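# Gather floor foam blocks into the door-side tote

## Task

Find every yellow foam block lying on this room's floor and put each one completely inside the tote near the door. At the end the tote must still stand on the floor, the blocks sitting on the desks must not be knocked over, and the robot must not fall or finish leaning, or the task fails.

## Robot and tools

ROBOT. TidyBot++: a four-caster mobile base (0.54 m long, 0.50 m wide, 0.38 m tall) carrying one seven-joint arm with a two-finger gripper. There is only this one arm, so every arm argument refers to it. The shoulder sits 0.12 m ahead of the base centre, 0.68 m above the floor. Arm segments: upper arm 0.42 m, forearm 0.31 m, hand 0.31 m. The arm starts folded with the hand pointing down. Two cameras: base_camera (fixed on the base, looking forward and down) and wrist_camera (looks along the hand).

FRAMES. Base frame: origin on the floor below the base centre, x forward, y left, z up, metres. Odometry frame: where the base frame was at the scene start. base_odometry (x, y, heading in rad, left positive, -3.142 to 3.142) comes from wheel turns only, so slip shows as travel and it drifts over many moves. base_tilt gives lean in degrees (forward and right positive).

move. One action per call, built from these keys:
- base: an object with any of translate_m (metres, forward positive, -2 to 2), strafe_m (metres, left positive, -2 to 2), rotate_rad (radians, counter-clockwise seen from above positive, -6.3 to 6.3). These are relative offsets measured from where the base is when the command starts, along its axes at that moment; not poses.
- joints: absolute targets in radians, by name. joint_1_rad (any angle; positive turns the arm clockwise from above, the reverse of rotate_rad), joint_2_rad (-2.249 to 2.249, shoulder, 0 = upper arm vertical, positive leans forward), joint_3_rad (any angle), joint_4_rad (-2.579 to 2.579, elbow, 0 = straight), joint_5_rad (any angle), joint_6_rad (-2.099 to 2.099, wrist), joint_7_rad (any angle; with hand down, positive is counter-clockwise from above, 1.57 opens fingers left-right). gripper_pos is absolute, 0 (open, about 85 mm between pads) to 1 (closed); gap is roughly 85 x (1 - gripper_pos) mm. Unlimited joints take the short way round; send under half a turn per step.
- target: one list of seven numbers [x, y, z, qw, qx, qy, qz], an absolute pose of the hand point (midway between the finger pads) in the base frame, metres plus quaternion, as hand_pose prints it. Hand z points along the fingers; fingers close along hand y. With target, joints may carry only gripper_pos.
- speeds: caps for this action only. translate_m and strafe_m 0.05 to 0.5 m/s (give only one of them when both move), rotate_rad 0.1 to 1.57 rad/s.
- cameras: list from base_camera, wrist_camera, all; [] for none. blocking: true (default) returns when everything rests; false returns in about 0.5 s while motion continues.
Unknown keys make a call invalid; out-of-range values are refused. An action lasts at most 15 s; a base move times out after 14 s.

wait(seconds 0 to 10, cameras) lets time pass and returns the state; wait(0) shows an unfinished move in the line "earlier move". stop(cameras) brakes all running motions. zoom_image(camera, region [x0, y0, x1, y1] in pixels, top-left origin, at most 504 by 504) enlarges part of that camera's latest image. read_manual only gives licence text. finished_scene(scene) ends the current scene irreversibly; the goal must hold without the robot.

RESULTS. base_status, joint_status and hand_status report moving, done, off_target (rested away from target, may still push), not_followed (a check withheld the arm targets; see "joint command not followed" or "pose unreachable" with a cause), contact_stop, time_out, torque_fault, limit_stop_at_motor_heat. hand_pose is the measured hand pose, hand_target where the joint targets would put it. motor_effort is per motor as percent of maximum, with the peak of the last action in brackets. on_its_own lists motions you did not order. Other lines: joint_positions, Motor temperatures (one per arm joint), MOTOR HOT, OVER-TEMPERATURE FAULT, ARM HIT, and "pictures" naming the returned images in order. An uncommanded stop (contact_stop, time_out, torque fault) or a refused call cancels the remaining move, wait and finished_scene calls in that reply.

PRACTICAL NOTES. A hand target usually settles within about 3 cm; fix it by adding (wanted - measured hand_pose) to the last target. To hold a loaded hand, resend hand_target, not hand_pose. Loads make the arm sag. The arm does not avoid furniture and keeps pushing if blocked; nothing stops it hitting the base. Low forward-pointing targets close to the base go badly. A hand pointing down reaches at most about 0.94 m high, and only near the base. Closed fingertips extend about 20 mm beyond the hand point, and hand_pose can be off by 1 to 2 cm, so approach the floor carefully and check images. A grasped block landing on a surface shows as hand_pose stopping while commands go lower.

AVOID. Dropping or flinging blocks, releasing while moving, slamming, squeezing something hard while it rests on a surface, twisting or yanking the gripper. Do not drive or turn while the arm is caught on something high (about 0.6 m or more), and do not reach far out or swing a stretched arm sideways: the robot can tip. Backing off or retracting the arm ends a lean. Hard hits can cause a torque fault (arm freezes 10 s). Holding loads or stretching out heats motors; at 75 °C the arm sinks and stops for a while. Keep desk blocks upright and the tote on the floor.

Each tool is called in YAML: its name, and indented under it one key for each argument.

## Session

move:

move:
  base: {"rotate_rad": 1.2}
  cameras: ["all"]

move:
  base: {"rotate_rad": 1.2}
  cameras: ["all"]

move:
  base: {"rotate_rad": 1.2}
  cameras: ["all"]

move:
  base: {"rotate_rad": 1.2}
  cameras: ["all"]

Scene clock: 0.00 s.
Motor temperatures (°C): [36 37 34 38 40 46 46]
base_odometry: x=+0.000 y=+0.000 heading=+0.000
base_tilt: forward=+0.4 right=-0.1
base_status: not commanded
joint_positions: joint_1_rad=+0.001 joint_2_rad=-0.331 joint_3_rad=+3.105 joint_4_rad=-2.544 joint_5_rad=+0.026 joint_6_rad=-0.913 joint_7_rad=+1.594 gripper_pos=+0.000
joint_status: not commanded
motor_effort: joint_1_rad=-1 joint_2_rad=-2 joint_3_rad=+1 joint_4_rad=+14 joint_5_rad=+0 joint_6_rad=+1 joint_7_rad=-1
hand_pose: x=+0.2385 y=-0.0022 z=+0.5801 quat_wxyz=(+0.016, +0.999, +0.036, +0.008) (m; base frame)
hand_target: x=+0.2386 y=-0.0022 z=+0.5802 quat_wxyz=(+0.016, +0.999, +0.036, +0.008) (m; base frame)
hand_status: not commanded
pictures: base_camera, wrist_camera
camera_calibration:
wrist_camera: T_world_to_cam=[[0.0850091, -0.996283, 0.0139151, -0.0250528], [-0.996309, -0.0848274, 0.0131608, 0.286562], [-0.0119315, -0.0149825, -0.999817, 0.719419], [0, 0, 0, 1]] pos_world=[0.296218, 0.0101273, 0.715864]

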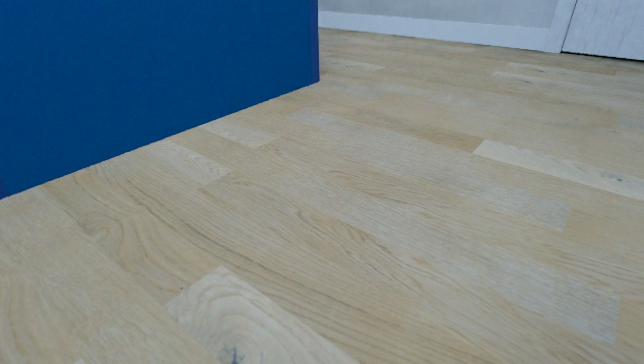

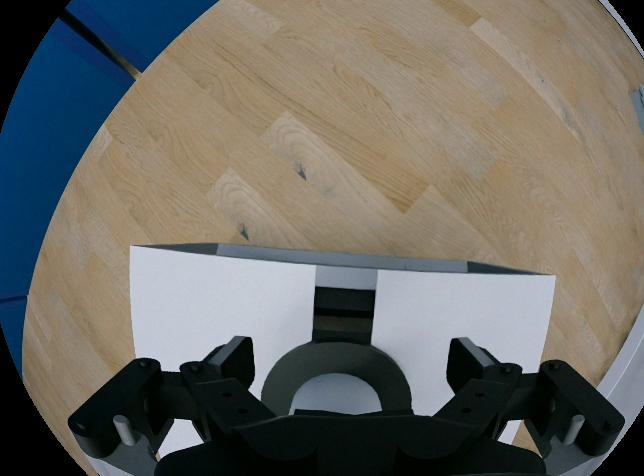

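Scene clock: 2.03 s.
move: done
base_odometry: x=+0.000 y=+0.000 heading=+1.199
base_tilt: forward=+0.4 right=-0.1
base_status: done
joint_positions: joint_1_rad=+0.001 joint_2_rad=-0.331 joint_3_rad=+3.105 joint_4_rad=-2.544 joint_5_rad=+0.026 joint_6_rad=-0.913 joint_7_rad=+1.594 gripper_pos=+0.000
joint_status: not commanded
motor_effort: joint_1_rad=-1(2) joint_2_rad=-2(2) joint_3_rad=+1(2) joint_4_rad=+14(15) joint_5_rad=+0(1) joint_6_rad=+0(1) joint_7_rad=-1(1)
hand_pose: x=+0.2385 y=-0.0022 z=+0.5801 quat_wxyz=(+0.016, +0.999, +0.036, +0.008) (m; base frame)
hand_target: x=+0.2386 y=-0.0022 z=+0.5802 quat_wxyz=(+0.016, +0.999, +0.036, +0.008) (m; base frame)
hand_status: not commanded
pictures: base_camera, wrist_camera
camera_calibration:
wrist_camera: T_world_to_cam=[[0.0850091, -0.996283, 0.0139151, -0.0250528], [-0.996309, -0.0848274, 0.0131608, 0.286562], [-0.0119315, -0.0149825, -0.999817, 0.719419], [0, 0, 0, 1]] pos_world=[0.296218, 0.0101273, 0.715864]

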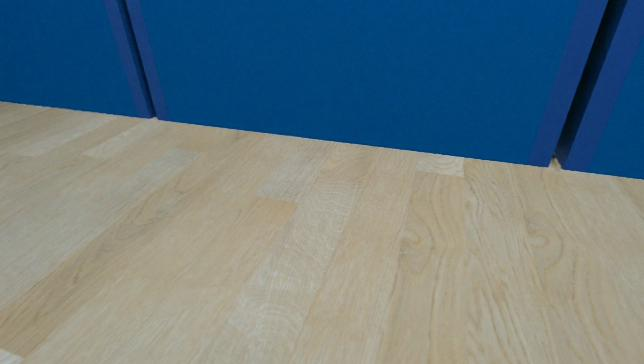

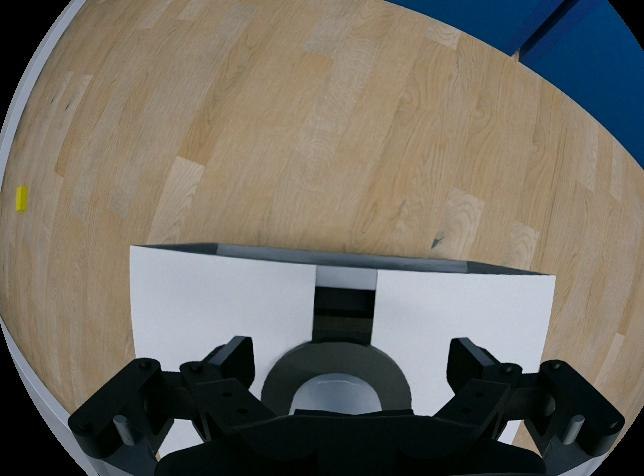

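Scene clock: 4.07 s.
move: done
base_odometry: x=+0.000 y=+0.000 heading=+2.398
base_tilt: forward=+0.4 right=-0.1
base_status: done
joint_positions: joint_1_rad=+0.001 joint_2_rad=-0.331 joint_3_rad=+3.105 joint_4_rad=-2.544 joint_5_rad=+0.026 joint_6_rad=-0.913 joint_7_rad=+1.594 gripper_pos=+0.000
joint_status: not commanded
motor_effort: joint_1_rad=+0(2) joint_2_rad=-2(2) joint_3_rad=+1(1) joint_4_rad=+14(15) joint_5_rad=+0(1) joint_6_rad=+1(1) joint_7_rad=-1(1)
hand_pose: x=+0.2385 y=-0.0022 z=+0.5801 quat_wxyz=(+0.016, +0.999, +0.036, +0.008) (m; base frame)
hand_target: x=+0.2386 y=-0.0022 z=+0.5802 quat_wxyz=(+0.016, +0.999, +0.036, +0.008) (m; base frame)
hand_status: not commanded
pictures: base_camera, wrist_camera
camera_calibration:
wrist_camera: T_world_to_cam=[[0.0850091, -0.996283, 0.0139151, -0.0250528], [-0.996309, -0.0848274, 0.0131608, 0.286562], [-0.0119315, -0.0149825, -0.999817, 0.719419], [0, 0, 0, 1]] pos_world=[0.296218, 0.0101273, 0.715864]

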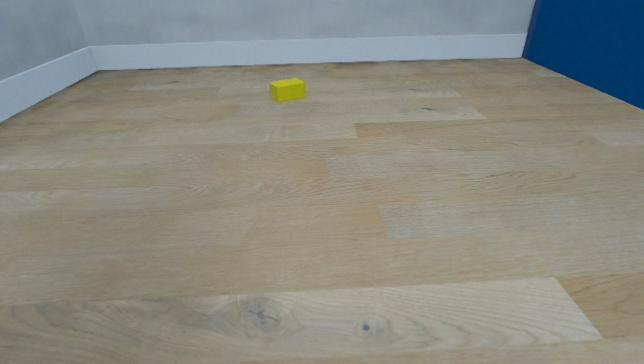

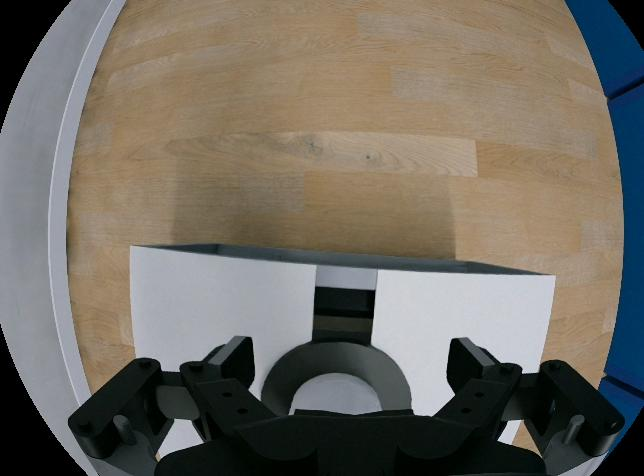

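Scene clock: 6.10 s.
move: done
base_odometry: x=+0.000 y=+0.000 heading=-2.686
base_tilt: forward=+0.4 right=-0.1
base_status: done
joint_positions: joint_1_rad=+0.001 joint_2_rad=-0.331 joint_3_rad=+3.105 joint_4_rad=-2.544 joint_5_rad=+0.026 joint_6_rad=-0.913 joint_7_rad=+1.594 gripper_pos=+0.000
joint_status: not commanded
motor_effort: joint_1_rad=-1(2) joint_2_rad=-2(2) joint_3_rad=+1(2) joint_4_rad=+14(15) joint_5_rad=+0(1) joint_6_rad=+1(1) joint_7_rad=-1(1)
hand_pose: x=+0.2385 y=-0.0022 z=+0.5801 quat_wxyz=(+0.016, +0.999, +0.036, +0.008) (m; base frame)
hand_target: x=+0.2386 y=-0.0022 z=+0.5802 quat_wxyz=(+0.016, +0.999, +0.036, +0.008) (m; base frame)
hand_status: not commanded
pictures: base_camera, wrist_camera
camera_calibration:
wrist_camera: T_world_to_cam=[[0.0850091, -0.996283, 0.0139151, -0.0250528], [-0.996309, -0.0848274, 0.0131608, 0.286562], [-0.0119315, -0.0149825, -0.999817, 0.719419], [0, 0, 0, 1]] pos_world=[0.296218, 0.0101273, 0.715864]

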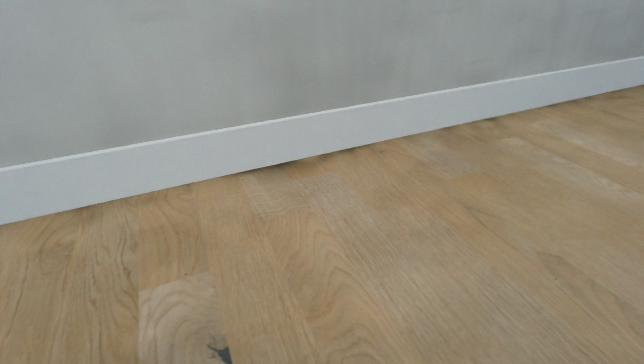

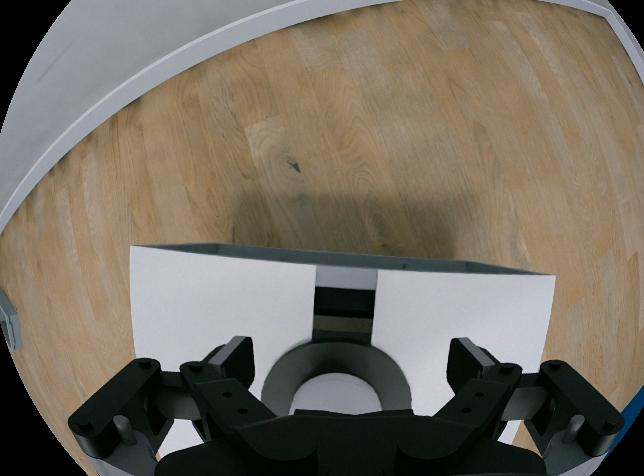

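Scene clock: 8.13 s.
move: done
base_odometry: x=+0.000 y=+0.000 heading=-1.487
base_tilt: forward=+0.4 right=-0.1
base_status: done
joint_positions: joint_1_rad=+0.001 joint_2_rad=-0.331 joint_3_rad=+3.105 joint_4_rad=-2.544 joint_5_rad=+0.026 joint_6_rad=-0.913 joint_7_rad=+1.594 gripper_pos=+0.000
joint_status: not commanded
motor_effort: joint_1_rad=-1(2) joint_2_rad=-2(2) joint_3_rad=+1(2) joint_4_rad=+14(15) joint_5_rad=+0(1) joint_6_rad=+0(1) joint_7_rad=-1(1)
hand_pose: x=+0.2385 y=-0.0022 z=+0.5801 quat_wxyz=(+0.016, +0.999, +0.036, +0.008) (m; base frame)
hand_target: x=+0.2386 y=-0.0022 z=+0.5802 quat_wxyz=(+0.016, +0.999, +0.036, +0.008) (m; base frame)
hand_status: not commanded
pictures: base_camera, wrist_camera
camera_calibration:
wrist_camera: T_world_to_cam=[[0.0850091, -0.996283, 0.0139151, -0.0250528], [-0.996309, -0.0848274, 0.0131608, 0.286562], [-0.0119315, -0.0149825, -0.999817, 0.719419], [0, 0, 0, 1]] pos_world=[0.296218, 0.0101273, 0.715864]

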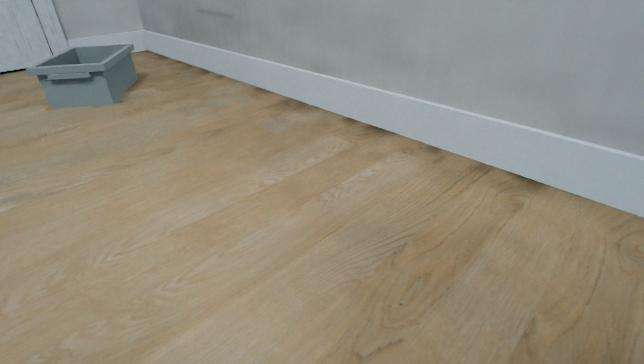

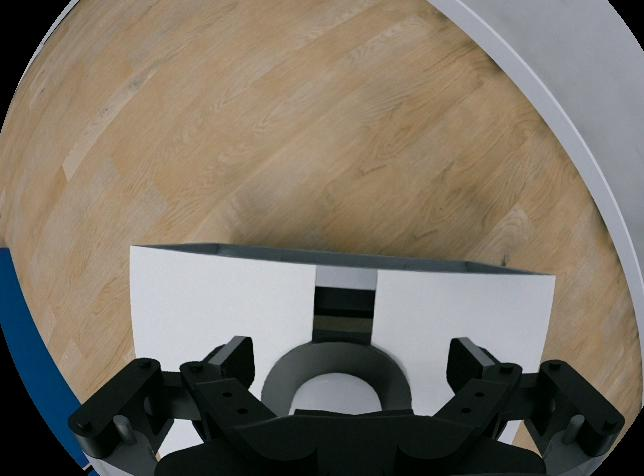

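move:
  base: {"rotate_rad": -2.313}

move:
  base: {"translate_m": 0.72}
  target: [0.48, 0, 0.4, 0, 1, 0, 0]
  cameras: ["all"]

Scene clock: 22.57 s.
move: done
base_odometry: x=+0.000 y=+0.000 heading=+2.484
base_tilt: forward=+0.4 right=-0.1
base_status: done
joint_positions: joint_1_rad=+0.001 joint_2_rad=-0.331 joint_3_rad=+3.105 joint_4_rad=-2.544 joint_5_rad=+0.026 joint_6_rad=-0.913 joint_7_rad=+1.594 gripper_pos=+0.000
joint_status: not commanded
motor_effort: joint_1_rad=+0(1) joint_2_rad=-2(3) joint_3_rad=+1(2) joint_4_rad=+14(15) joint_5_rad=+0(1) joint_6_rad=+1(1) joint_7_rad=+0(1)
hand_pose: x=+0.2385 y=-0.0022 z=+0.5801 quat_wxyz=(+0.016, +0.999, +0.036, +0.008) (m; base frame)
hand_target: x=+0.2386 y=-0.0022 z=+0.5802 quat_wxyz=(+0.016, +0.999, +0.036, +0.008) (m; base frame)
hand_status: not commanded
camera_calibration:
wrist_camera: T_world_to_cam=[[0.0850091, -0.996283, 0.0139151, -0.0250528], [-0.996309, -0.0848274, 0.0131608, 0.286562], [-0.0119315, -0.0149825, -0.999817, 0.719419], [0, 0, 0, 1]] pos_world=[0.296218, 0.0101273, 0.715864]

Scene clock: 25.10 s.
move: done
base_odometry: x=-0.570 y=+0.440 heading=+2.483
base_tilt: forward=+0.5 right=-0.1
base_status: done
joint_positions: joint_1_rad=+0.001 joint_2_rad=+0.684 joint_3_rad=+3.128 joint_4_rad=-2.161 joint_5_rad=+0.026 joint_6_rad=-0.353 joint_7_rad=+1.594 gripper_pos=+0.000
joint_status: not commanded
motor_effort: joint_1_rad=-1(1) joint_2_rad=-30(32) joint_3_rad=+0(1) joint_4_rad=+5(16) joint_5_rad=+0(0) joint_6_rad=+0(2) joint_7_rad=-1(1)
hand_pose: x=+0.4593 y=+0.0042 z=+0.3965 quat_wxyz=(+0.000, +0.999, +0.029, -0.028) (m; base frame)
hand_target: x=+0.4800 y=+0.0000 z=+0.4000 quat_wxyz=(+0.000, +1.000, +0.000, +0.000) (m; base frame)
hand_status: done (0.021 m and 4.6 deg from the pose sent, 0.301 m and 4.7 deg at the start)
pictures: base_camera, wrist_camera
camera_calibration:
wrist_camera: T_world_to_cam=[[0.0684688, -0.997408, -0.022101, -0.0130077], [-0.994075, -0.070081, 0.083082, 0.480637], [-0.0844156, 0.0162816, -0.996298, 0.57032], [0, 0, 0, 1]] pos_world=[0.526824, 0.0114238, 0.527989]

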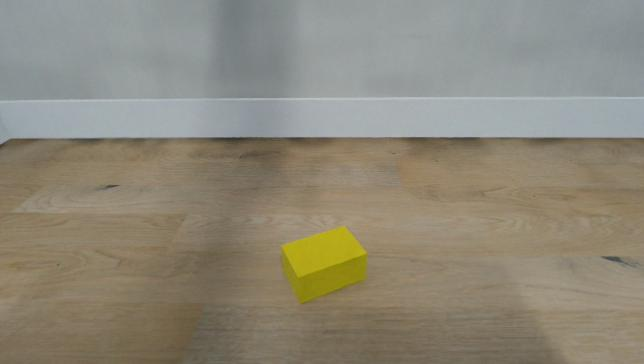

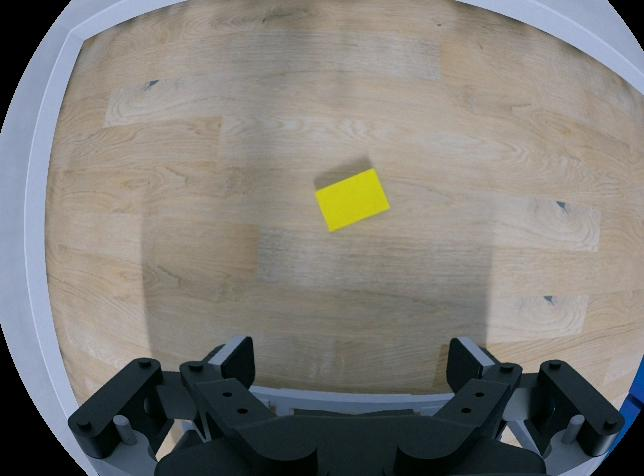

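move:
  target: [0.54, 0.005, 0.2, 0, 0.819, -0.574, 0]
  cameras: ["all"]

Scene clock: 43.60 s.
move: done
base_odometry: x=-0.570 y=+0.440 heading=+2.483
base_tilt: forward=+0.4 right=-0.1
base_status: not commanded
joint_positions: joint_1_rad=-0.035 joint_2_rad=+1.235 joint_3_rad=+3.185 joint_4_rad=-1.858 joint_5_rad=-0.576 joint_6_rad=-0.135 joint_7_rad=+1.025 gripper_pos=+0.000
joint_status: not commanded
motor_effort: joint_1_rad=-1(1) joint_2_rad=-38(40) joint_3_rad=+0(1) joint_4_rad=+1(6) joint_5_rad=+0(0) joint_6_rad=+0(1) joint_7_rad=-1(1)
hand_pose: x=+0.5114 y=+0.0121 z=+0.1956 quat_wxyz=(+0.004, +0.852, -0.523, -0.036) (m; base frame)
hand_target: x=+0.5400 y=+0.0050 z=+0.2000 quat_wxyz=(+0.000, +0.819, -0.574, +0.000) (m; base frame)
hand_status: done (0.030 m and 8.1 deg from the pose sent, 0.212 m and 73.4 deg at the start)
pictures: base_camera, wrist_camera
camera_calibration:
wrist_camera: T_world_to_cam=[[-0.885815, -0.463392, 0.0244908, 0.459343], [-0.460014, 0.883844, 0.084893, 0.264661], [-0.0609848, 0.0639333, -0.996089, 0.361859], [0, 0, 0, 1]] pos_world=[0.550708, -0.0441976, 0.326727]

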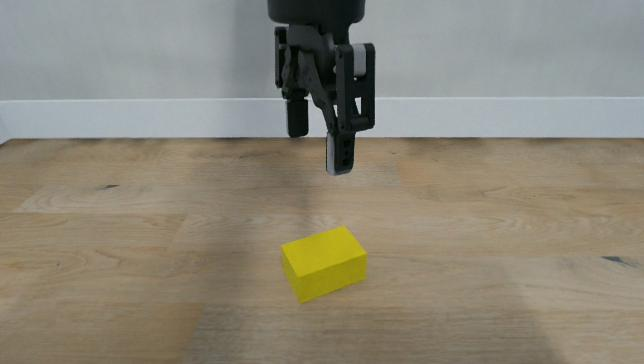

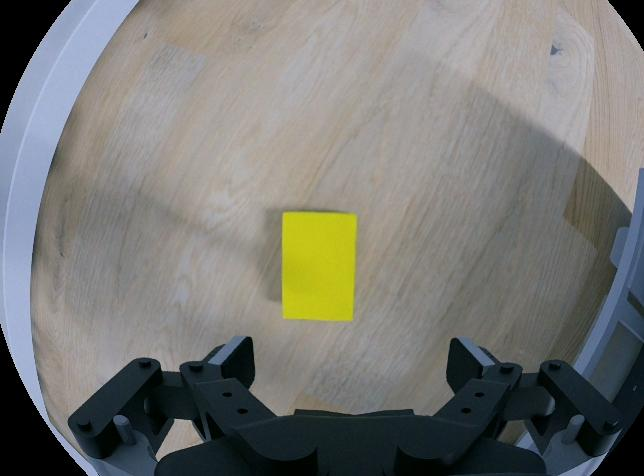

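move:
  target: [0.565, 0.003, 0.09, 0, 0.79, -0.613, 0]
  cameras: ["all"]

Scene clock: 58.33 s.
move: done
base_odometry: x=-0.570 y=+0.440 heading=+2.483
base_tilt: forward=+0.4 right=-0.1
base_status: not commanded
joint_positions: joint_1_rad=-0.035 joint_2_rad=+1.510 joint_3_rad=+3.190 joint_4_rad=-1.586 joint_5_rad=-0.621 joint_6_rad=-0.134 joint_7_rad=+0.957 gripper_pos=+0.000
joint_status: not commanded
motor_effort: joint_1_rad=+0(1) joint_2_rad=-40(43) joint_3_rad=+1(1) joint_4_rad=+1(2) joint_5_rad=+0(0) joint_6_rad=+0(1) joint_7_rad=-1(1)
hand_pose: x=+0.5339 y=+0.0098 z=+0.0825 quat_wxyz=(+0.007, +0.824, -0.565, -0.034) (m; base frame)
hand_target: x=+0.5650 y=+0.0030 z=+0.0900 quat_wxyz=(+0.000, +0.790, -0.613, +0.000) (m; base frame)
hand_status: done (0.033 m and 7.8 deg from the pose sent, 0.119 m and 13.2 deg at the start)
pictures: base_camera, wrist_camera
camera_calibration:
wrist_camera: T_world_to_cam=[[-0.928113, -0.371094, 0.0299216, 0.502166], [-0.368033, 0.926643, 0.0767114, 0.237728], [-0.0561938, 0.0601848, -0.996604, 0.248139], [0, 0, 0, 1]] pos_world=[0.567502, -0.0488724, 0.214034]

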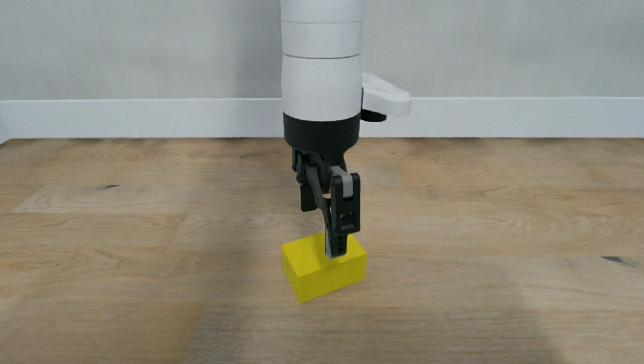

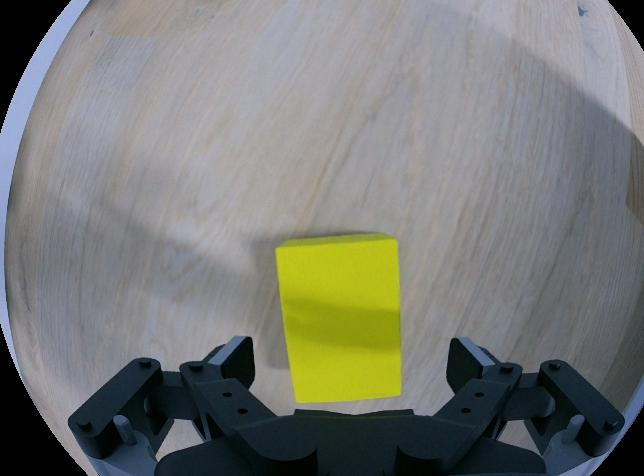

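move:
  target: [0.567, 0.008, 0.04, 0, 0.805, -0.593, 0]

move:
  joints: {"gripper_pos": 0.55}
  cameras: ["all"]

Scene clock: 68.27 s.
move: done
base_odometry: x=-0.570 y=+0.440 heading=+2.483
base_tilt: forward=+0.4 right=-0.1
base_status: not commanded
joint_positions: joint_1_rad=-0.048 joint_2_rad=+1.590 joint_3_rad=+3.196 joint_4_rad=-1.471 joint_5_rad=-0.622 joint_6_rad=-0.139 joint_7_rad=+0.957 gripper_pos=+0.000
joint_status: not commanded
motor_effort: joint_1_rad=-1(2) joint_2_rad=-34(41) joint_3_rad=+0(3) joint_4_rad=+5(10) joint_5_rad=+0(1) joint_6_rad=+4(8) joint_7_rad=-1(1)
hand_pose: x=+0.5548 y=+0.0130 z=+0.0489 quat_wxyz=(-0.001, +0.829, -0.558, -0.021) (m; base frame)
hand_target: x=+0.5670 y=+0.0080 z=+0.0400 quat_wxyz=(+0.000, +0.805, -0.593, +0.000) (m; base frame)
hand_status: done (0.016 m and 5.4 deg from the pose sent, 0.054 m and 5.5 deg at the start)
camera_calibration:
wrist_camera: T_world_to_cam=[[-0.921959, -0.387281, 0.00236178, 0.521873], [-0.386383, 0.920203, 0.0627188, 0.256034], [-0.0264632, 0.0569116, -0.998028, 0.199279], [0, 0, 0, 1]] pos_world=[0.585346, -0.0448332, 0.181595]

Scene clock: 69.70 s.
move: done
base_odometry: x=-0.570 y=+0.440 heading=+2.483
base_tilt: forward=+0.4 right=-0.1
base_status: not commanded
joint_positions: joint_1_rad=-0.051 joint_2_rad=+1.565 joint_3_rad=+3.210 joint_4_rad=-1.502 joint_5_rad=-0.622 joint_6_rad=-0.154 joint_7_rad=+0.957 gripper_pos=+0.546
joint_status: all done
motor_effort: joint_1_rad=-1(3) joint_2_rad=-29(34) joint_3_rad=+0(4) joint_4_rad=+13(18) joint_5_rad=-1(2) joint_6_rad=+9(12) joint_7_rad=-1(1)
hand_pose: x=+0.5473 y=+0.0085 z=+0.0596 quat_wxyz=(+0.007, +0.830, -0.558, -0.027) (m; base frame)
hand_target: x=+0.5670 y=+0.0080 z=+0.0400 quat_wxyz=(+0.000, +0.805, -0.593, +0.000) (m; base frame)
hand_status: not commanded
pictures: base_camera, wrist_camera
camera_calibration:
wrist_camera: T_world_to_cam=[[-0.921058, -0.388811, 0.0218503, 0.511519], [-0.386773, 0.919883, 0.0649819, 0.256636], [-0.0453654, 0.051401, -0.997647, 0.220338], [0, 0, 0, 1]] pos_world=[0.580395, -0.0485164, 0.191966]

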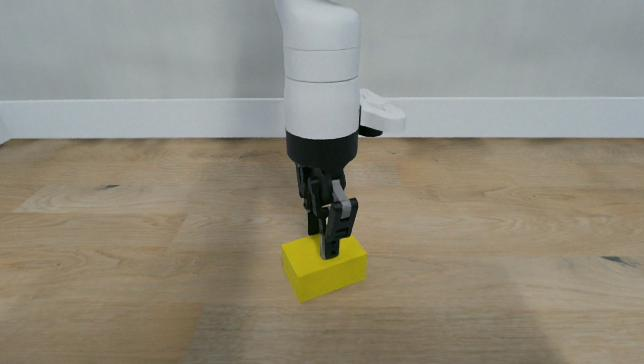

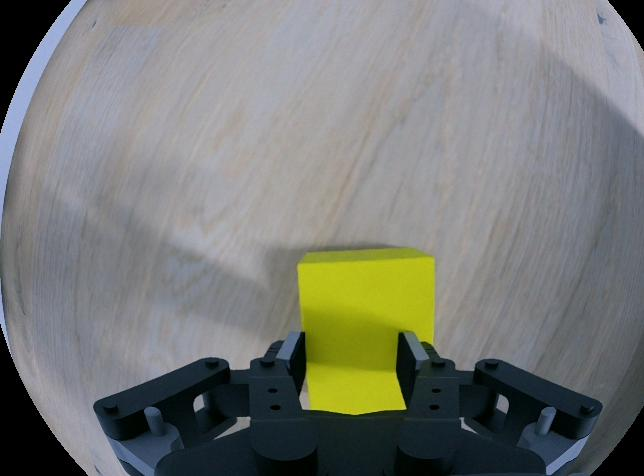

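move:
  target: [0.56, 0.005, 0.1, 0, 0.805, -0.593, 0]

move:
  joints: {"gripper_pos": 0}
  cameras: ["all"]

Scene clock: 89.07 s.
move: done
base_odometry: x=-0.570 y=+0.440 heading=+2.483
base_tilt: forward=+0.5 right=-0.1
base_status: not commanded
joint_positions: joint_1_rad=-0.052 joint_2_rad=+1.495 joint_3_rad=+3.204 joint_4_rad=-1.587 joint_5_rad=-0.622 joint_6_rad=-0.106 joint_7_rad=+0.957 gripper_pos=+0.550
joint_status: not commanded
motor_effort: joint_1_rad=+0(1) joint_2_rad=-41(42) joint_3_rad=+1(3) joint_4_rad=+2(12) joint_5_rad=+0(1) joint_6_rad=+0(9) joint_7_rad=-1(1)
hand_pose: x=+0.5494 y=+0.0035 z=+0.0885 quat_wxyz=(+0.008, +0.829, -0.560, -0.011) (m; base frame)
hand_target: x=+0.5600 y=+0.0050 z=+0.1000 quat_wxyz=(+0.000, +0.805, -0.593, +0.000) (m; base frame)
hand_status: done (0.016 m and 4.9 deg from the pose sent, 0.043 m and 5.9 deg at the start)
camera_calibration:
wrist_camera: T_world_to_cam=[[-0.923187, -0.384302, 0.00611685, 0.513542], [-0.383863, 0.922702, 0.0356435, 0.261222], [-0.0193419, 0.0305576, -0.999346, 0.235543], [0, 0, 0, 1]] pos_world=[0.578925, -0.0508723, 0.222937]

Scene clock: 89.90 s.
move: done
base_odometry: x=-0.570 y=+0.440 heading=+2.483
base_tilt: forward=+0.5 right=-0.1
base_status: not commanded
joint_positions: joint_1_rad=-0.052 joint_2_rad=+1.495 joint_3_rad=+3.204 joint_4_rad=-1.587 joint_5_rad=-0.622 joint_6_rad=-0.106 joint_7_rad=+0.957 gripper_pos=+0.000
joint_status: all done
motor_effort: joint_1_rad=-1(1) joint_2_rad=-40(41) joint_3_rad=+1(1) joint_4_rad=+1(1) joint_5_rad=+0(0) joint_6_rad=+0(0) joint_7_rad=-1(1)
hand_pose: x=+0.5494 y=+0.0035 z=+0.0885 quat_wxyz=(+0.008, +0.829, -0.560, -0.011) (m; base frame)
hand_target: x=+0.5600 y=+0.0050 z=+0.1000 quat_wxyz=(+0.000, +0.805, -0.593, +0.000) (m; base frame)
hand_status: not commanded
pictures: base_camera, wrist_camera
camera_calibration:
wrist_camera: T_world_to_cam=[[-0.923187, -0.384302, 0.00611685, 0.51345], [-0.383863, 0.922702, 0.0356435, 0.261183], [-0.0193419, 0.0305576, -0.999346, 0.235541], [0, 0, 0, 1]] pos_world=[0.578825, -0.0508723, 0.222937]

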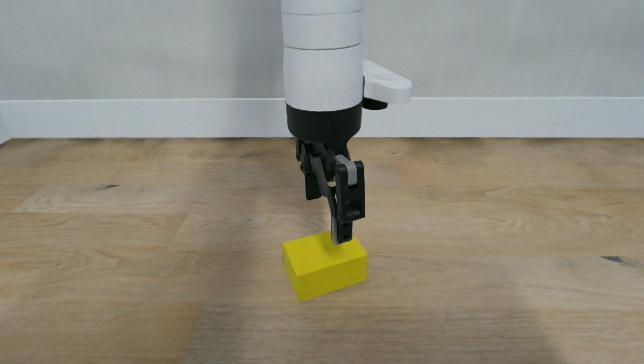

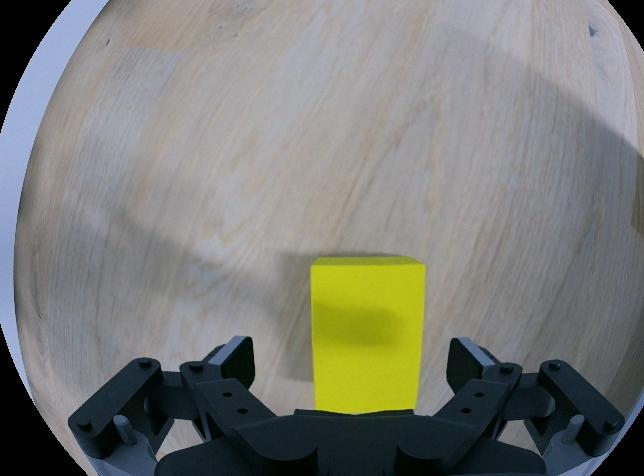

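move:
  target: [0.545, 0.0, 0.08, 0, 0.805, -0.593, 0]
  cameras: ["wrist_camera"]

move:
  target: [0.545, 0.0, 0.036, 0, 0.805, -0.593, 0]
  cameras: ["all"]

Scene clock: 99.07 s.
move: done
base_odometry: x=-0.570 y=+0.440 heading=+2.483
base_tilt: forward=+0.5 right=-0.1
base_status: not commanded
joint_positions: joint_1_rad=-0.020 joint_2_rad=+1.527 joint_3_rad=+3.166 joint_4_rad=-1.594 joint_5_rad=-0.622 joint_6_rad=-0.051 joint_7_rad=+0.957 gripper_pos=+0.000
joint_status: not commanded
motor_effort: joint_1_rad=-1(2) joint_2_rad=-40(42) joint_3_rad=+0(1) joint_4_rad=+1(2) joint_5_rad=+0(0) joint_6_rad=+0(0) joint_7_rad=-1(1)
hand_pose: x=+0.5396 y=+0.0035 z=+0.0746 quat_wxyz=(+0.004, +0.820, -0.572, -0.010) (m; base frame)
hand_target: x=+0.5450 y=+0.0000 z=+0.0800 quat_wxyz=(+0.000, +0.805, -0.593, +0.000) (m; base frame)
hand_status: done (0.008 m and 3.2 deg from the pose sent, 0.010 m and 4.9 deg at the start)
pictures: wrist_camera
camera_calibration:
wrist_camera: T_world_to_cam=[[-0.934001, -0.357267, -0.00163027, 0.510847], [-0.357052, 0.933259, 0.0392522, 0.243174], [-0.0125021, 0.0372437, -0.999228, 0.217621], [0, 0, 0, 1]] pos_world=[0.566678, -0.0525406, 0.208741]

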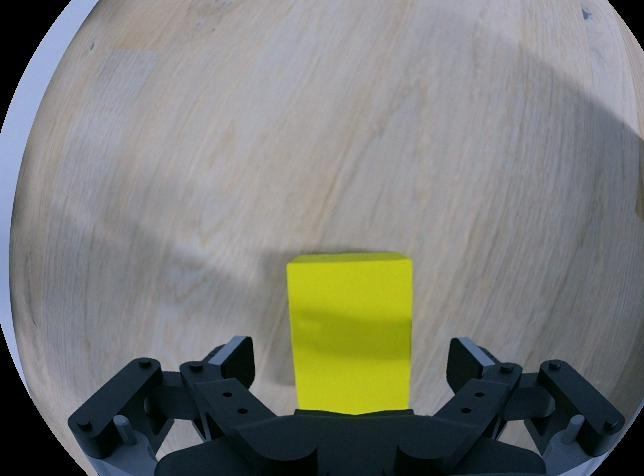

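Scene clock: 100.07 s.
move: done
base_odometry: x=-0.570 y=+0.440 heading=+2.483
base_tilt: forward=+0.4 right=-0.1
base_status: not commanded
joint_positions: joint_1_rad=-0.020 joint_2_rad=+1.634 joint_3_rad=+3.166 joint_4_rad=-1.518 joint_5_rad=-0.622 joint_6_rad=-0.051 joint_7_rad=+0.957 gripper_pos=+0.000
joint_status: not commanded
motor_effort: joint_1_rad=-1(1) joint_2_rad=-39(42) joint_3_rad=+0(1) joint_4_rad=+0(1) joint_5_rad=+0(0) joint_6_rad=+0(1) joint_7_rad=-1(1)
hand_pose: x=+0.5192 y=+0.0031 z=+0.0297 quat_wxyz=(+0.013, +0.821, -0.571, -0.023) (m; base frame)
hand_target: x=+0.5450 y=+0.0000 z=+0.0360 quat_wxyz=(+0.000, +0.805, -0.593, +0.000) (m; base frame)
hand_status: done (0.027 m and 4.3 deg from the pose sent, 0.039 m and 3.2 deg at the start)
pictures: base_camera, wrist_camera
camera_calibration:
wrist_camera: T_world_to_cam=[[-0.93289, -0.359038, 0.0284126, 0.490105], [-0.357401, 0.932604, 0.0501458, 0.237909], [-0.0445019, 0.0366258, -0.998338, 0.189153], [0, 0, 0, 1]] pos_world=[0.55066, -0.0528357, 0.162983]

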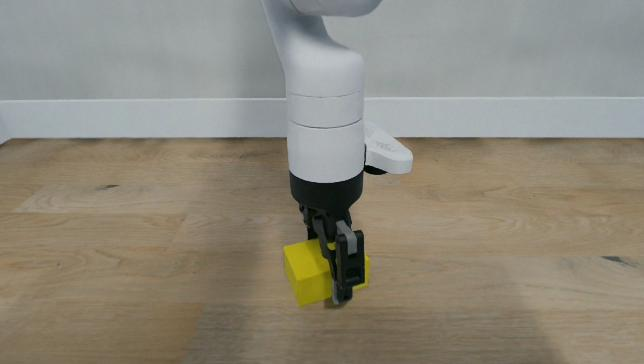

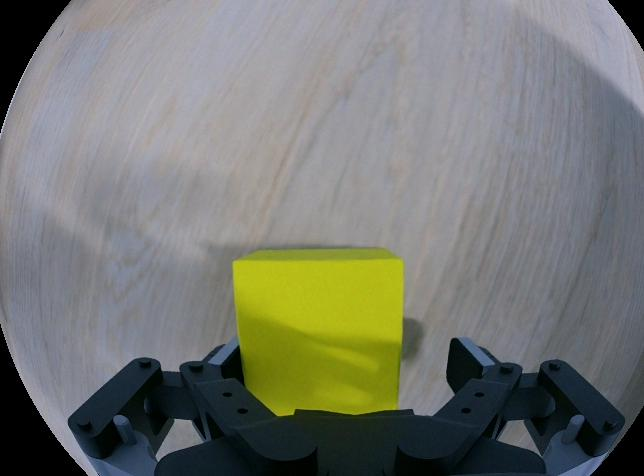

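move:
  joints: {"gripper_pos": 0.55}

move:
  target: [0.52, 0, 0.45, 0, 0.805, -0.593, 0]
  cameras: ["all"]

Scene clock: 109.13 s.
move: off_target
base_odometry: x=-0.570 y=+0.440 heading=+2.483
base_tilt: forward=+0.5 right=-0.1
base_status: not commanded
joint_positions: joint_1_rad=-0.019 joint_2_rad=+1.631 joint_3_rad=+3.166 joint_4_rad=-1.520 joint_5_rad=-0.622 joint_6_rad=-0.051 joint_7_rad=+0.957 gripper_pos=+0.392
joint_status: gripper_pos off_target (ended at +0.392, target +0.550)
motor_effort: joint_1_rad=-1(2) joint_2_rad=-39(40) joint_3_rad=+1(1) joint_4_rad=+2(7) joint_5_rad=+0(0) joint_6_rad=+1(4) joint_7_rad=-1(1)
hand_pose: x=+0.5206 y=+0.0029 z=+0.0311 quat_wxyz=(+0.013, +0.821, -0.571, -0.022) (m; base frame)
hand_target: x=+0.5450 y=+0.0000 z=+0.0360 quat_wxyz=(+0.000, +0.805, -0.593, +0.000) (m; base frame)
hand_status: not commanded
camera_calibration:
wrist_camera: T_world_to_cam=[[-0.933081, -0.35871, 0.0261986, 0.491531], [-0.357204, 0.932742, 0.048964, 0.238405], [-0.0420004, 0.0363292, -0.998457, 0.189431], [0, 0, 0, 1]] pos_world=[0.551754, -0.0529356, 0.164588]

Scene clock: 111.43 s.
move: done
base_odometry: x=-0.570 y=+0.440 heading=+2.483
base_tilt: forward=+0.5 right=-0.1
base_status: not commanded
joint_positions: joint_1_rad=-0.218 joint_2_rad=+0.635 joint_3_rad=+3.462 joint_4_rad=-1.988 joint_5_rad=-0.410 joint_6_rad=-0.543 joint_7_rad=+0.722 gripper_pos=+0.392
joint_status: not commanded
motor_effort: joint_1_rad=-1(2) joint_2_rad=-32(44) joint_3_rad=+3(3) joint_4_rad=+9(10) joint_5_rad=+0(0) joint_6_rad=+1(1) joint_7_rad=-1(1)
hand_pose: x=+0.5376 y=+0.0038 z=+0.4426 quat_wxyz=(-0.018, +0.814, -0.581, +0.010) (m; base frame)
hand_target: x=+0.5200 y=+0.0000 z=+0.4500 quat_wxyz=(+0.000, +0.805, -0.593, +0.000) (m; base frame)
hand_status: done (0.019 m and 2.9 deg from the pose sent, 0.419 m and 4.2 deg at the start)
pictures: base_camera, wrist_camera
camera_calibration:
wrist_camera: T_world_to_cam=[[-0.94014, -0.335384, -0.0604459, 0.538957], [-0.33763, 0.94075, 0.0315439, 0.22066], [0.0462852, 0.050064, -0.997673, 0.552993], [0, 0, 0, 1]] pos_world=[0.555602, -0.0545135, 0.577323]

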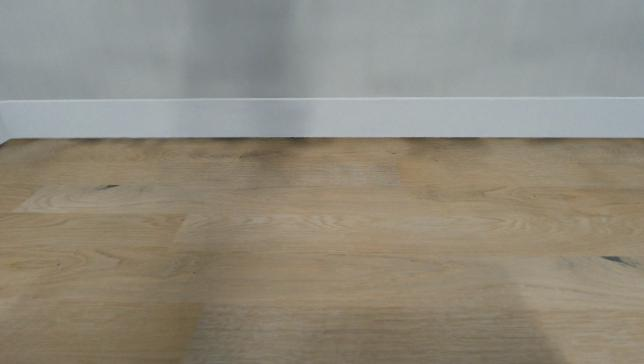

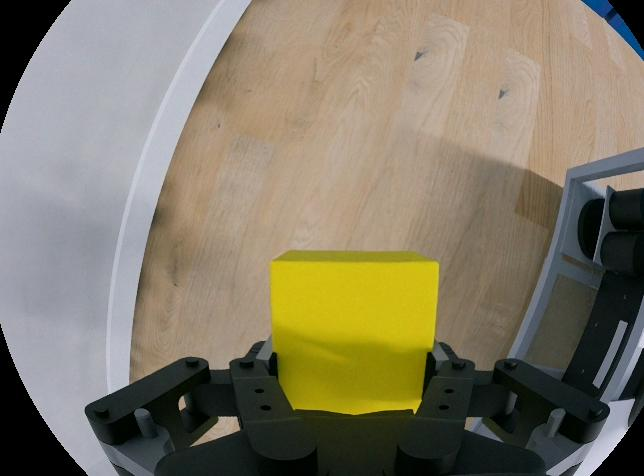

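move:
  base: {"translate_m": -0.72}

move:
  base: {"rotate_rad": 2.87}
  cameras: ["all"]

Scene clock: 130.83 s.
move: done
base_odometry: x=+0.000 y=-0.001 heading=+2.482
base_tilt: forward=+0.5 right=-0.1
base_status: done
joint_positions: joint_1_rad=-0.224 joint_2_rad=+0.630 joint_3_rad=+3.466 joint_4_rad=-2.003 joint_5_rad=-0.406 joint_6_rad=-0.555 joint_7_rad=+0.721 gripper_pos=+0.392
joint_status: not commanded
motor_effort: joint_1_rad=+0(3) joint_2_rad=-32(34) joint_3_rad=+3(4) joint_4_rad=+9(11) joint_5_rad=+0(0) joint_6_rad=+0(1) joint_7_rad=-1(1)
hand_pose: x=+0.5266 y=+0.0057 z=+0.4425 quat_wxyz=(-0.013, +0.814, -0.580, +0.001) (m; base frame)
hand_target: x=+0.5200 y=+0.0000 z=+0.4500 quat_wxyz=(+0.000, +0.805, -0.593, +0.000) (m; base frame)
hand_status: not commanded
camera_calibration:
wrist_camera: T_world_to_cam=[[-0.940412, -0.33749, -0.0415385, 0.520994], [-0.339104, 0.939851, 0.0411065, 0.211801], [0.0251669, 0.0527429, -0.998291, 0.564716], [0, 0, 0, 1]] pos_world=[0.547559, -0.0530164, 0.576685]

Scene clock: 134.00 s.
move: done
base_odometry: x=+0.000 y=-0.001 heading=-0.932
base_tilt: forward=+0.5 right=-0.1
base_status: done
joint_positions: joint_1_rad=-0.238 joint_2_rad=+0.630 joint_3_rad=+3.474 joint_4_rad=-2.003 joint_5_rad=-0.404 joint_6_rad=-0.555 joint_7_rad=+0.721 gripper_pos=+0.392
joint_status: not commanded
motor_effort: joint_1_rad=-1(4) joint_2_rad=-32(33) joint_3_rad=+3(5) joint_4_rad=+9(9) joint_5_rad=+0(1) joint_6_rad=+0(1) joint_7_rad=-1(1)
hand_pose: x=+0.5268 y=+0.0070 z=+0.4428 quat_wxyz=(-0.011, +0.817, -0.577, +0.003) (m; base frame)
hand_target: x=+0.5200 y=+0.0000 z=+0.4500 quat_wxyz=(+0.000, +0.805, -0.593, +0.000) (m; base frame)
hand_status: not commanded
pictures: base_camera, wrist_camera
camera_calibration:
wrist_camera: T_world_to_cam=[[-0.937559, -0.345481, -0.0403158, 0.519612], [-0.346882, 0.937245, 0.0352824, 0.217249], [0.0255963, 0.0470641, -0.998564, 0.564922], [0, 0, 0, 1]] pos_world=[0.548067, -0.0506874, 0.577394]

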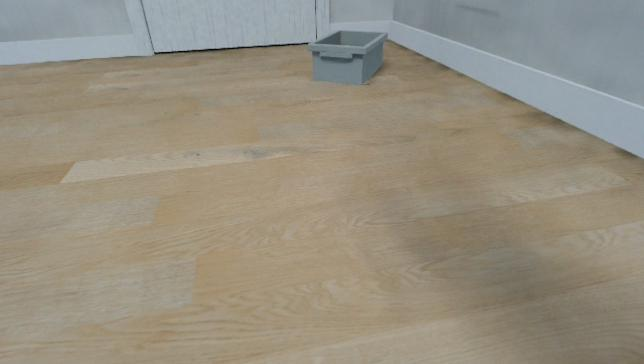

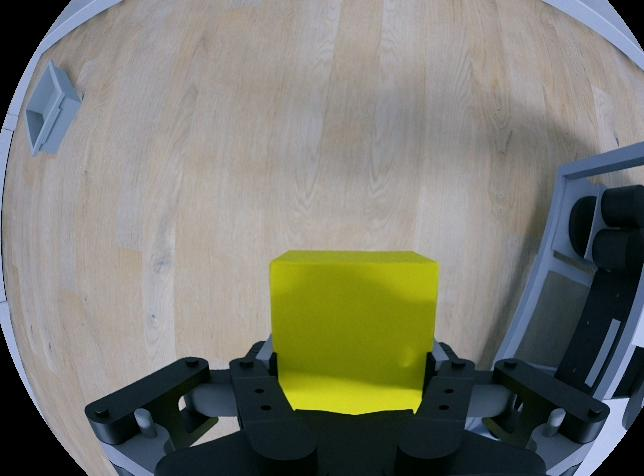

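move:
  base: {"translate_m": 0.95, "strafe_m": -0.1}
  cameras: ["all"]

Scene clock: 143.63 s.
move: done
base_odometry: x=+0.486 y=-0.823 heading=-0.930
base_tilt: forward=+0.5 right=-0.1
base_status: done
joint_positions: joint_1_rad=-0.238 joint_2_rad=+0.629 joint_3_rad=+3.474 joint_4_rad=-2.004 joint_5_rad=-0.404 joint_6_rad=-0.556 joint_7_rad=+0.721 gripper_pos=+0.392
joint_status: not commanded
motor_effort: joint_1_rad=-1(2) joint_2_rad=-32(33) joint_3_rad=+3(4) joint_4_rad=+9(11) joint_5_rad=+0(1) joint_6_rad=+1(2) joint_7_rad=-1(1)
hand_pose: x=+0.5266 y=+0.0071 z=+0.4432 quat_wxyz=(-0.011, +0.817, -0.577, +0.002) (m; base frame)
hand_target: x=+0.5200 y=+0.0000 z=+0.4500 quat_wxyz=(+0.000, +0.805, -0.593, +0.000) (m; base frame)
hand_status: not commanded
pictures: base_camera, wrist_camera
camera_calibration:
wrist_camera: T_world_to_cam=[[-0.937522, -0.345583, -0.0403036, 0.519439], [-0.346997, 0.937182, 0.0358148, 0.216829], [0.0253948, 0.0475624, -0.998545, 0.565346], [0, 0, 0, 1]] pos_world=[0.547868, -0.0505884, 0.577693]

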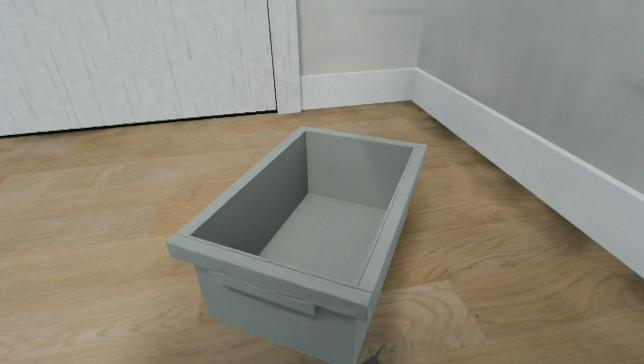

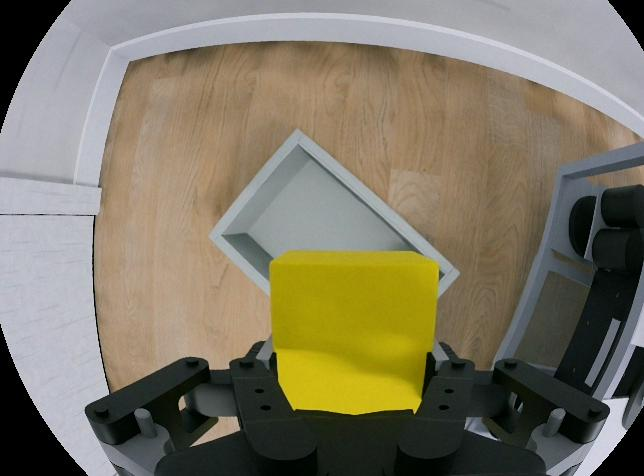

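move:
  target: [0.55, -0.02, 0.35, 0, 0.537, -0.843, 0]
  cameras: ["all"]

Scene clock: 161.23 s.
move: done
base_odometry: x=+0.486 y=-0.823 heading=-0.930
base_tilt: forward=+0.5 right=-0.1
base_status: not commanded
joint_positions: joint_1_rad=-0.237 joint_2_rad=+0.907 joint_3_rad=+3.520 joint_4_rad=-1.946 joint_5_rad=-0.673 joint_6_rad=-0.505 joint_7_rad=+0.351 gripper_pos=+0.392
joint_status: not commanded
motor_effort: joint_1_rad=-1(1) joint_2_rad=-35(37) joint_3_rad=+5(5) joint_4_rad=+5(9) joint_5_rad=+0(0) joint_6_rad=+0(1) joint_7_rad=+0(1)
hand_pose: x=+0.5195 y=-0.0048 z=+0.3420 quat_wxyz=(+0.028, +0.598, -0.800, -0.028) (m; base frame)
hand_target: x=+0.5500 y=-0.0200 z=+0.3500 quat_wxyz=(+0.000, +0.537, -0.843, +0.000) (m; base frame)
hand_status: done (0.035 m and 9.7 deg from the pose sent, 0.100 m and 44.6 deg at the start)
pictures: base_camera, wrist_camera
camera_calibration:
wrist_camera: T_world_to_cam=[[-0.960833, 0.27057, 0.0599268, 0.485355], [0.272011, 0.96214, 0.0172001, -0.0859072], [-0.0530042, 0.0328271, -0.998055, 0.505587], [0, 0, 0, 1]] pos_world=[0.516511, -0.0652647, 0.476996]

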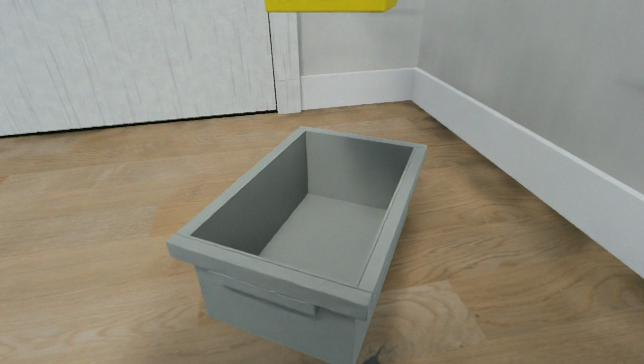

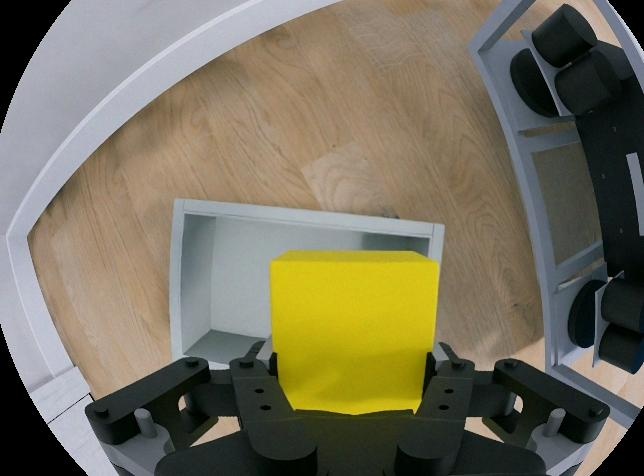

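move:
  target: [0.585, -0.03, 0.23, 0, 0.537, -0.843, 0]
  cameras: ["all"]

Scene clock: 171.23 s.
move: done
base_odometry: x=+0.486 y=-0.823 heading=-0.930
base_tilt: forward=+0.5 right=-0.1
base_status: not commanded
joint_positions: joint_1_rad=-0.140 joint_2_rad=+1.206 joint_3_rad=+3.444 joint_4_rad=-1.744 joint_5_rad=-0.785 joint_6_rad=-0.396 joint_7_rad=+0.350 gripper_pos=+0.392
joint_status: not commanded
motor_effort: joint_1_rad=-1(2) joint_2_rad=-40(43) joint_3_rad=+4(5) joint_4_rad=+3(6) joint_5_rad=+0(0) joint_6_rad=+0(0) joint_7_rad=-1(1)
hand_pose: x=+0.5531 y=-0.0303 z=+0.2224 quat_wxyz=(+0.034, +0.557, -0.829, -0.018) (m; base frame)
hand_target: x=+0.5850 y=-0.0300 z=+0.2300 quat_wxyz=(+0.000, +0.537, -0.843, +0.000) (m; base frame)
hand_status: done (0.033 m and 5.2 deg from the pose sent, 0.132 m and 9.7 deg at the start)
pictures: base_camera, wrist_camera
camera_calibration:
wrist_camera: T_world_to_cam=[[-0.929016, 0.366741, 0.0492886, 0.519452], [0.36683, 0.930257, -0.00756595, -0.116303], [-0.0486258, 0.0110516, -0.998756, 0.385913], [0, 0, 0, 1]] pos_world=[0.544008, -0.0865779, 0.35895]

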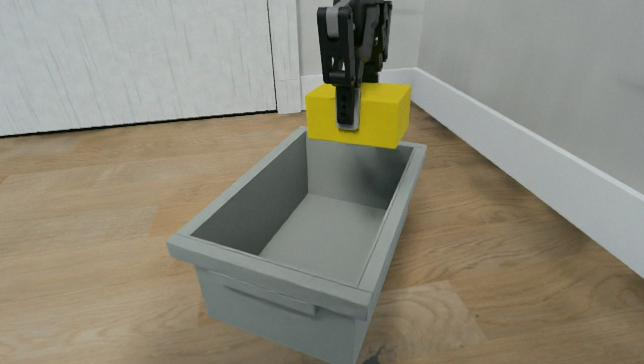

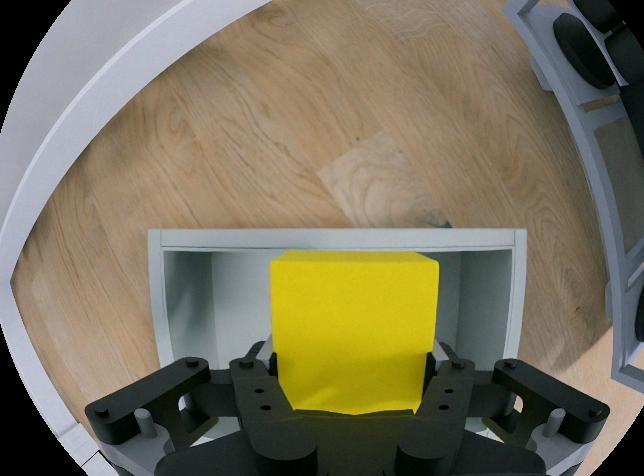

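move:
  target: [0.6, -0.003, 0.22, 0, 0.537, -0.843, 0]
  cameras: ["all"]

Scene clock: 186.13 s.
move: done
base_odometry: x=+0.486 y=-0.823 heading=-0.930
base_tilt: forward=+0.5 right=-0.1
base_status: not commanded
joint_positions: joint_1_rad=-0.182 joint_2_rad=+1.230 joint_3_rad=+3.444 joint_4_rad=-1.675 joint_5_rad=-0.786 joint_6_rad=-0.394 joint_7_rad=+0.324 gripper_pos=+0.392
joint_status: not commanded
motor_effort: joint_1_rad=+0(3) joint_2_rad=-41(42) joint_3_rad=+4(6) joint_4_rad=+5(5) joint_5_rad=+0(0) joint_6_rad=+0(1) joint_7_rad=-1(1)
hand_pose: x=+0.5851 y=-0.0102 z=+0.2157 quat_wxyz=(+0.017, +0.572, -0.820, -0.004) (m; base frame)
hand_target: x=+0.6000 y=-0.0030 z=+0.2200 quat_wxyz=(+0.000, +0.537, -0.843, +0.000) (m; base frame)
hand_status: done (0.017 m and 5.1 deg from the pose sent, 0.054 m and 5.2 deg at the start)
pictures: base_camera, wrist_camera
camera_calibration:
wrist_camera: T_world_to_cam=[[-0.942318, 0.334651, 0.0066804, 0.558761], [0.334687, 0.942315, 0.00515322, -0.130594], [-0.00457051, 0.00709182, -0.999964, 0.354959], [0, 0, 0, 1]] pos_world=[0.571861, -0.0664466, 0.351887]

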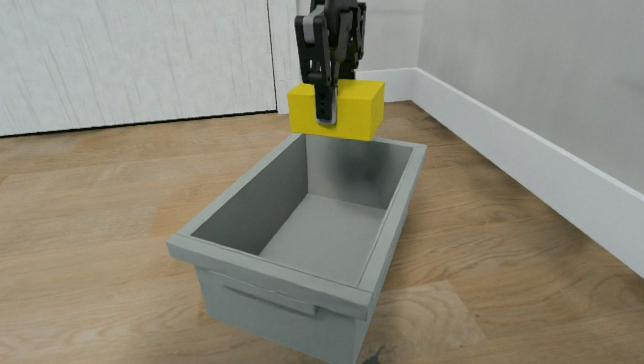

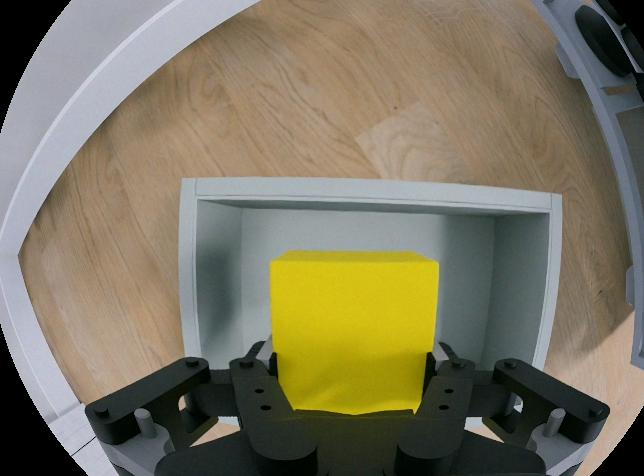

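move:
  target: [0.59, -0.0, 0.13, 0, 0.537, -0.843, 0]
  cameras: ["all"]

Scene clock: 195.80 s.
move: done
base_odometry: x=+0.486 y=-0.823 heading=-0.930
base_tilt: forward=+0.5 right=-0.1
base_status: not commanded
joint_positions: joint_1_rad=-0.160 joint_2_rad=+1.438 joint_3_rad=+3.374 joint_4_rad=-1.580 joint_5_rad=-0.864 joint_6_rad=-0.306 joint_7_rad=+0.324 gripper_pos=+0.392
joint_status: not commanded
motor_effort: joint_1_rad=+0(1) joint_2_rad=-41(45) joint_3_rad=+4(5) joint_4_rad=+2(4) joint_5_rad=+1(1) joint_6_rad=+0(0) joint_7_rad=-1(1)
hand_pose: x=+0.5574 y=-0.0004 z=+0.1207 quat_wxyz=(+0.032, +0.550, -0.834, -0.017) (m; base frame)
hand_target: x=+0.5900 y=+0.0000 z=+0.1300 quat_wxyz=(+0.000, +0.537, -0.843, +0.000) (m; base frame)
hand_status: done (0.034 m and 4.6 deg from the pose sent, 0.086 m and 5.1 deg at the start)
pictures: base_camera, wrist_camera
camera_calibration:
wrist_camera: T_world_to_cam=[[-0.922686, 0.382929, 0.0448965, 0.514494], [0.382999, 0.923719, -0.00739019, -0.155516], [-0.0443017, 0.0103765, -0.998964, 0.281796], [0, 0, 0, 1]] pos_world=[0.546763, -0.0562861, 0.257256]

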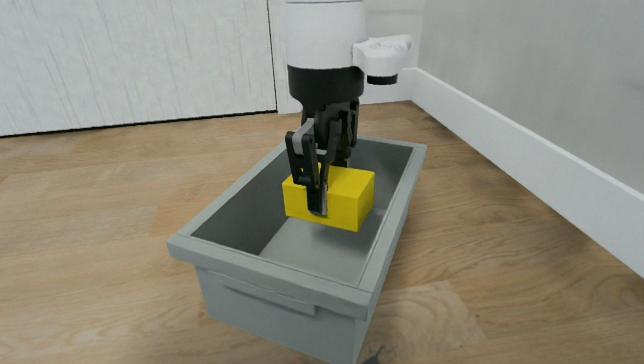

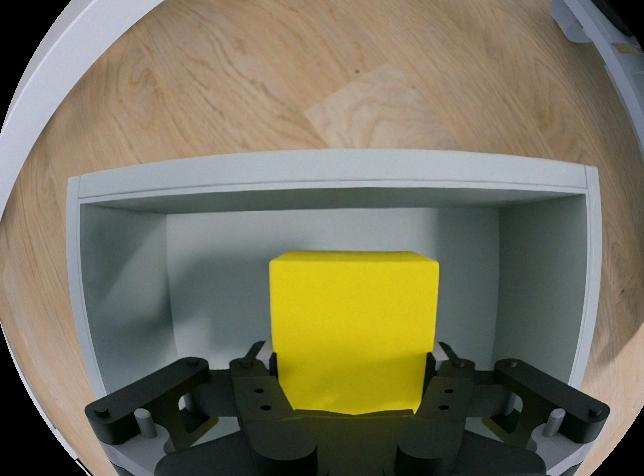

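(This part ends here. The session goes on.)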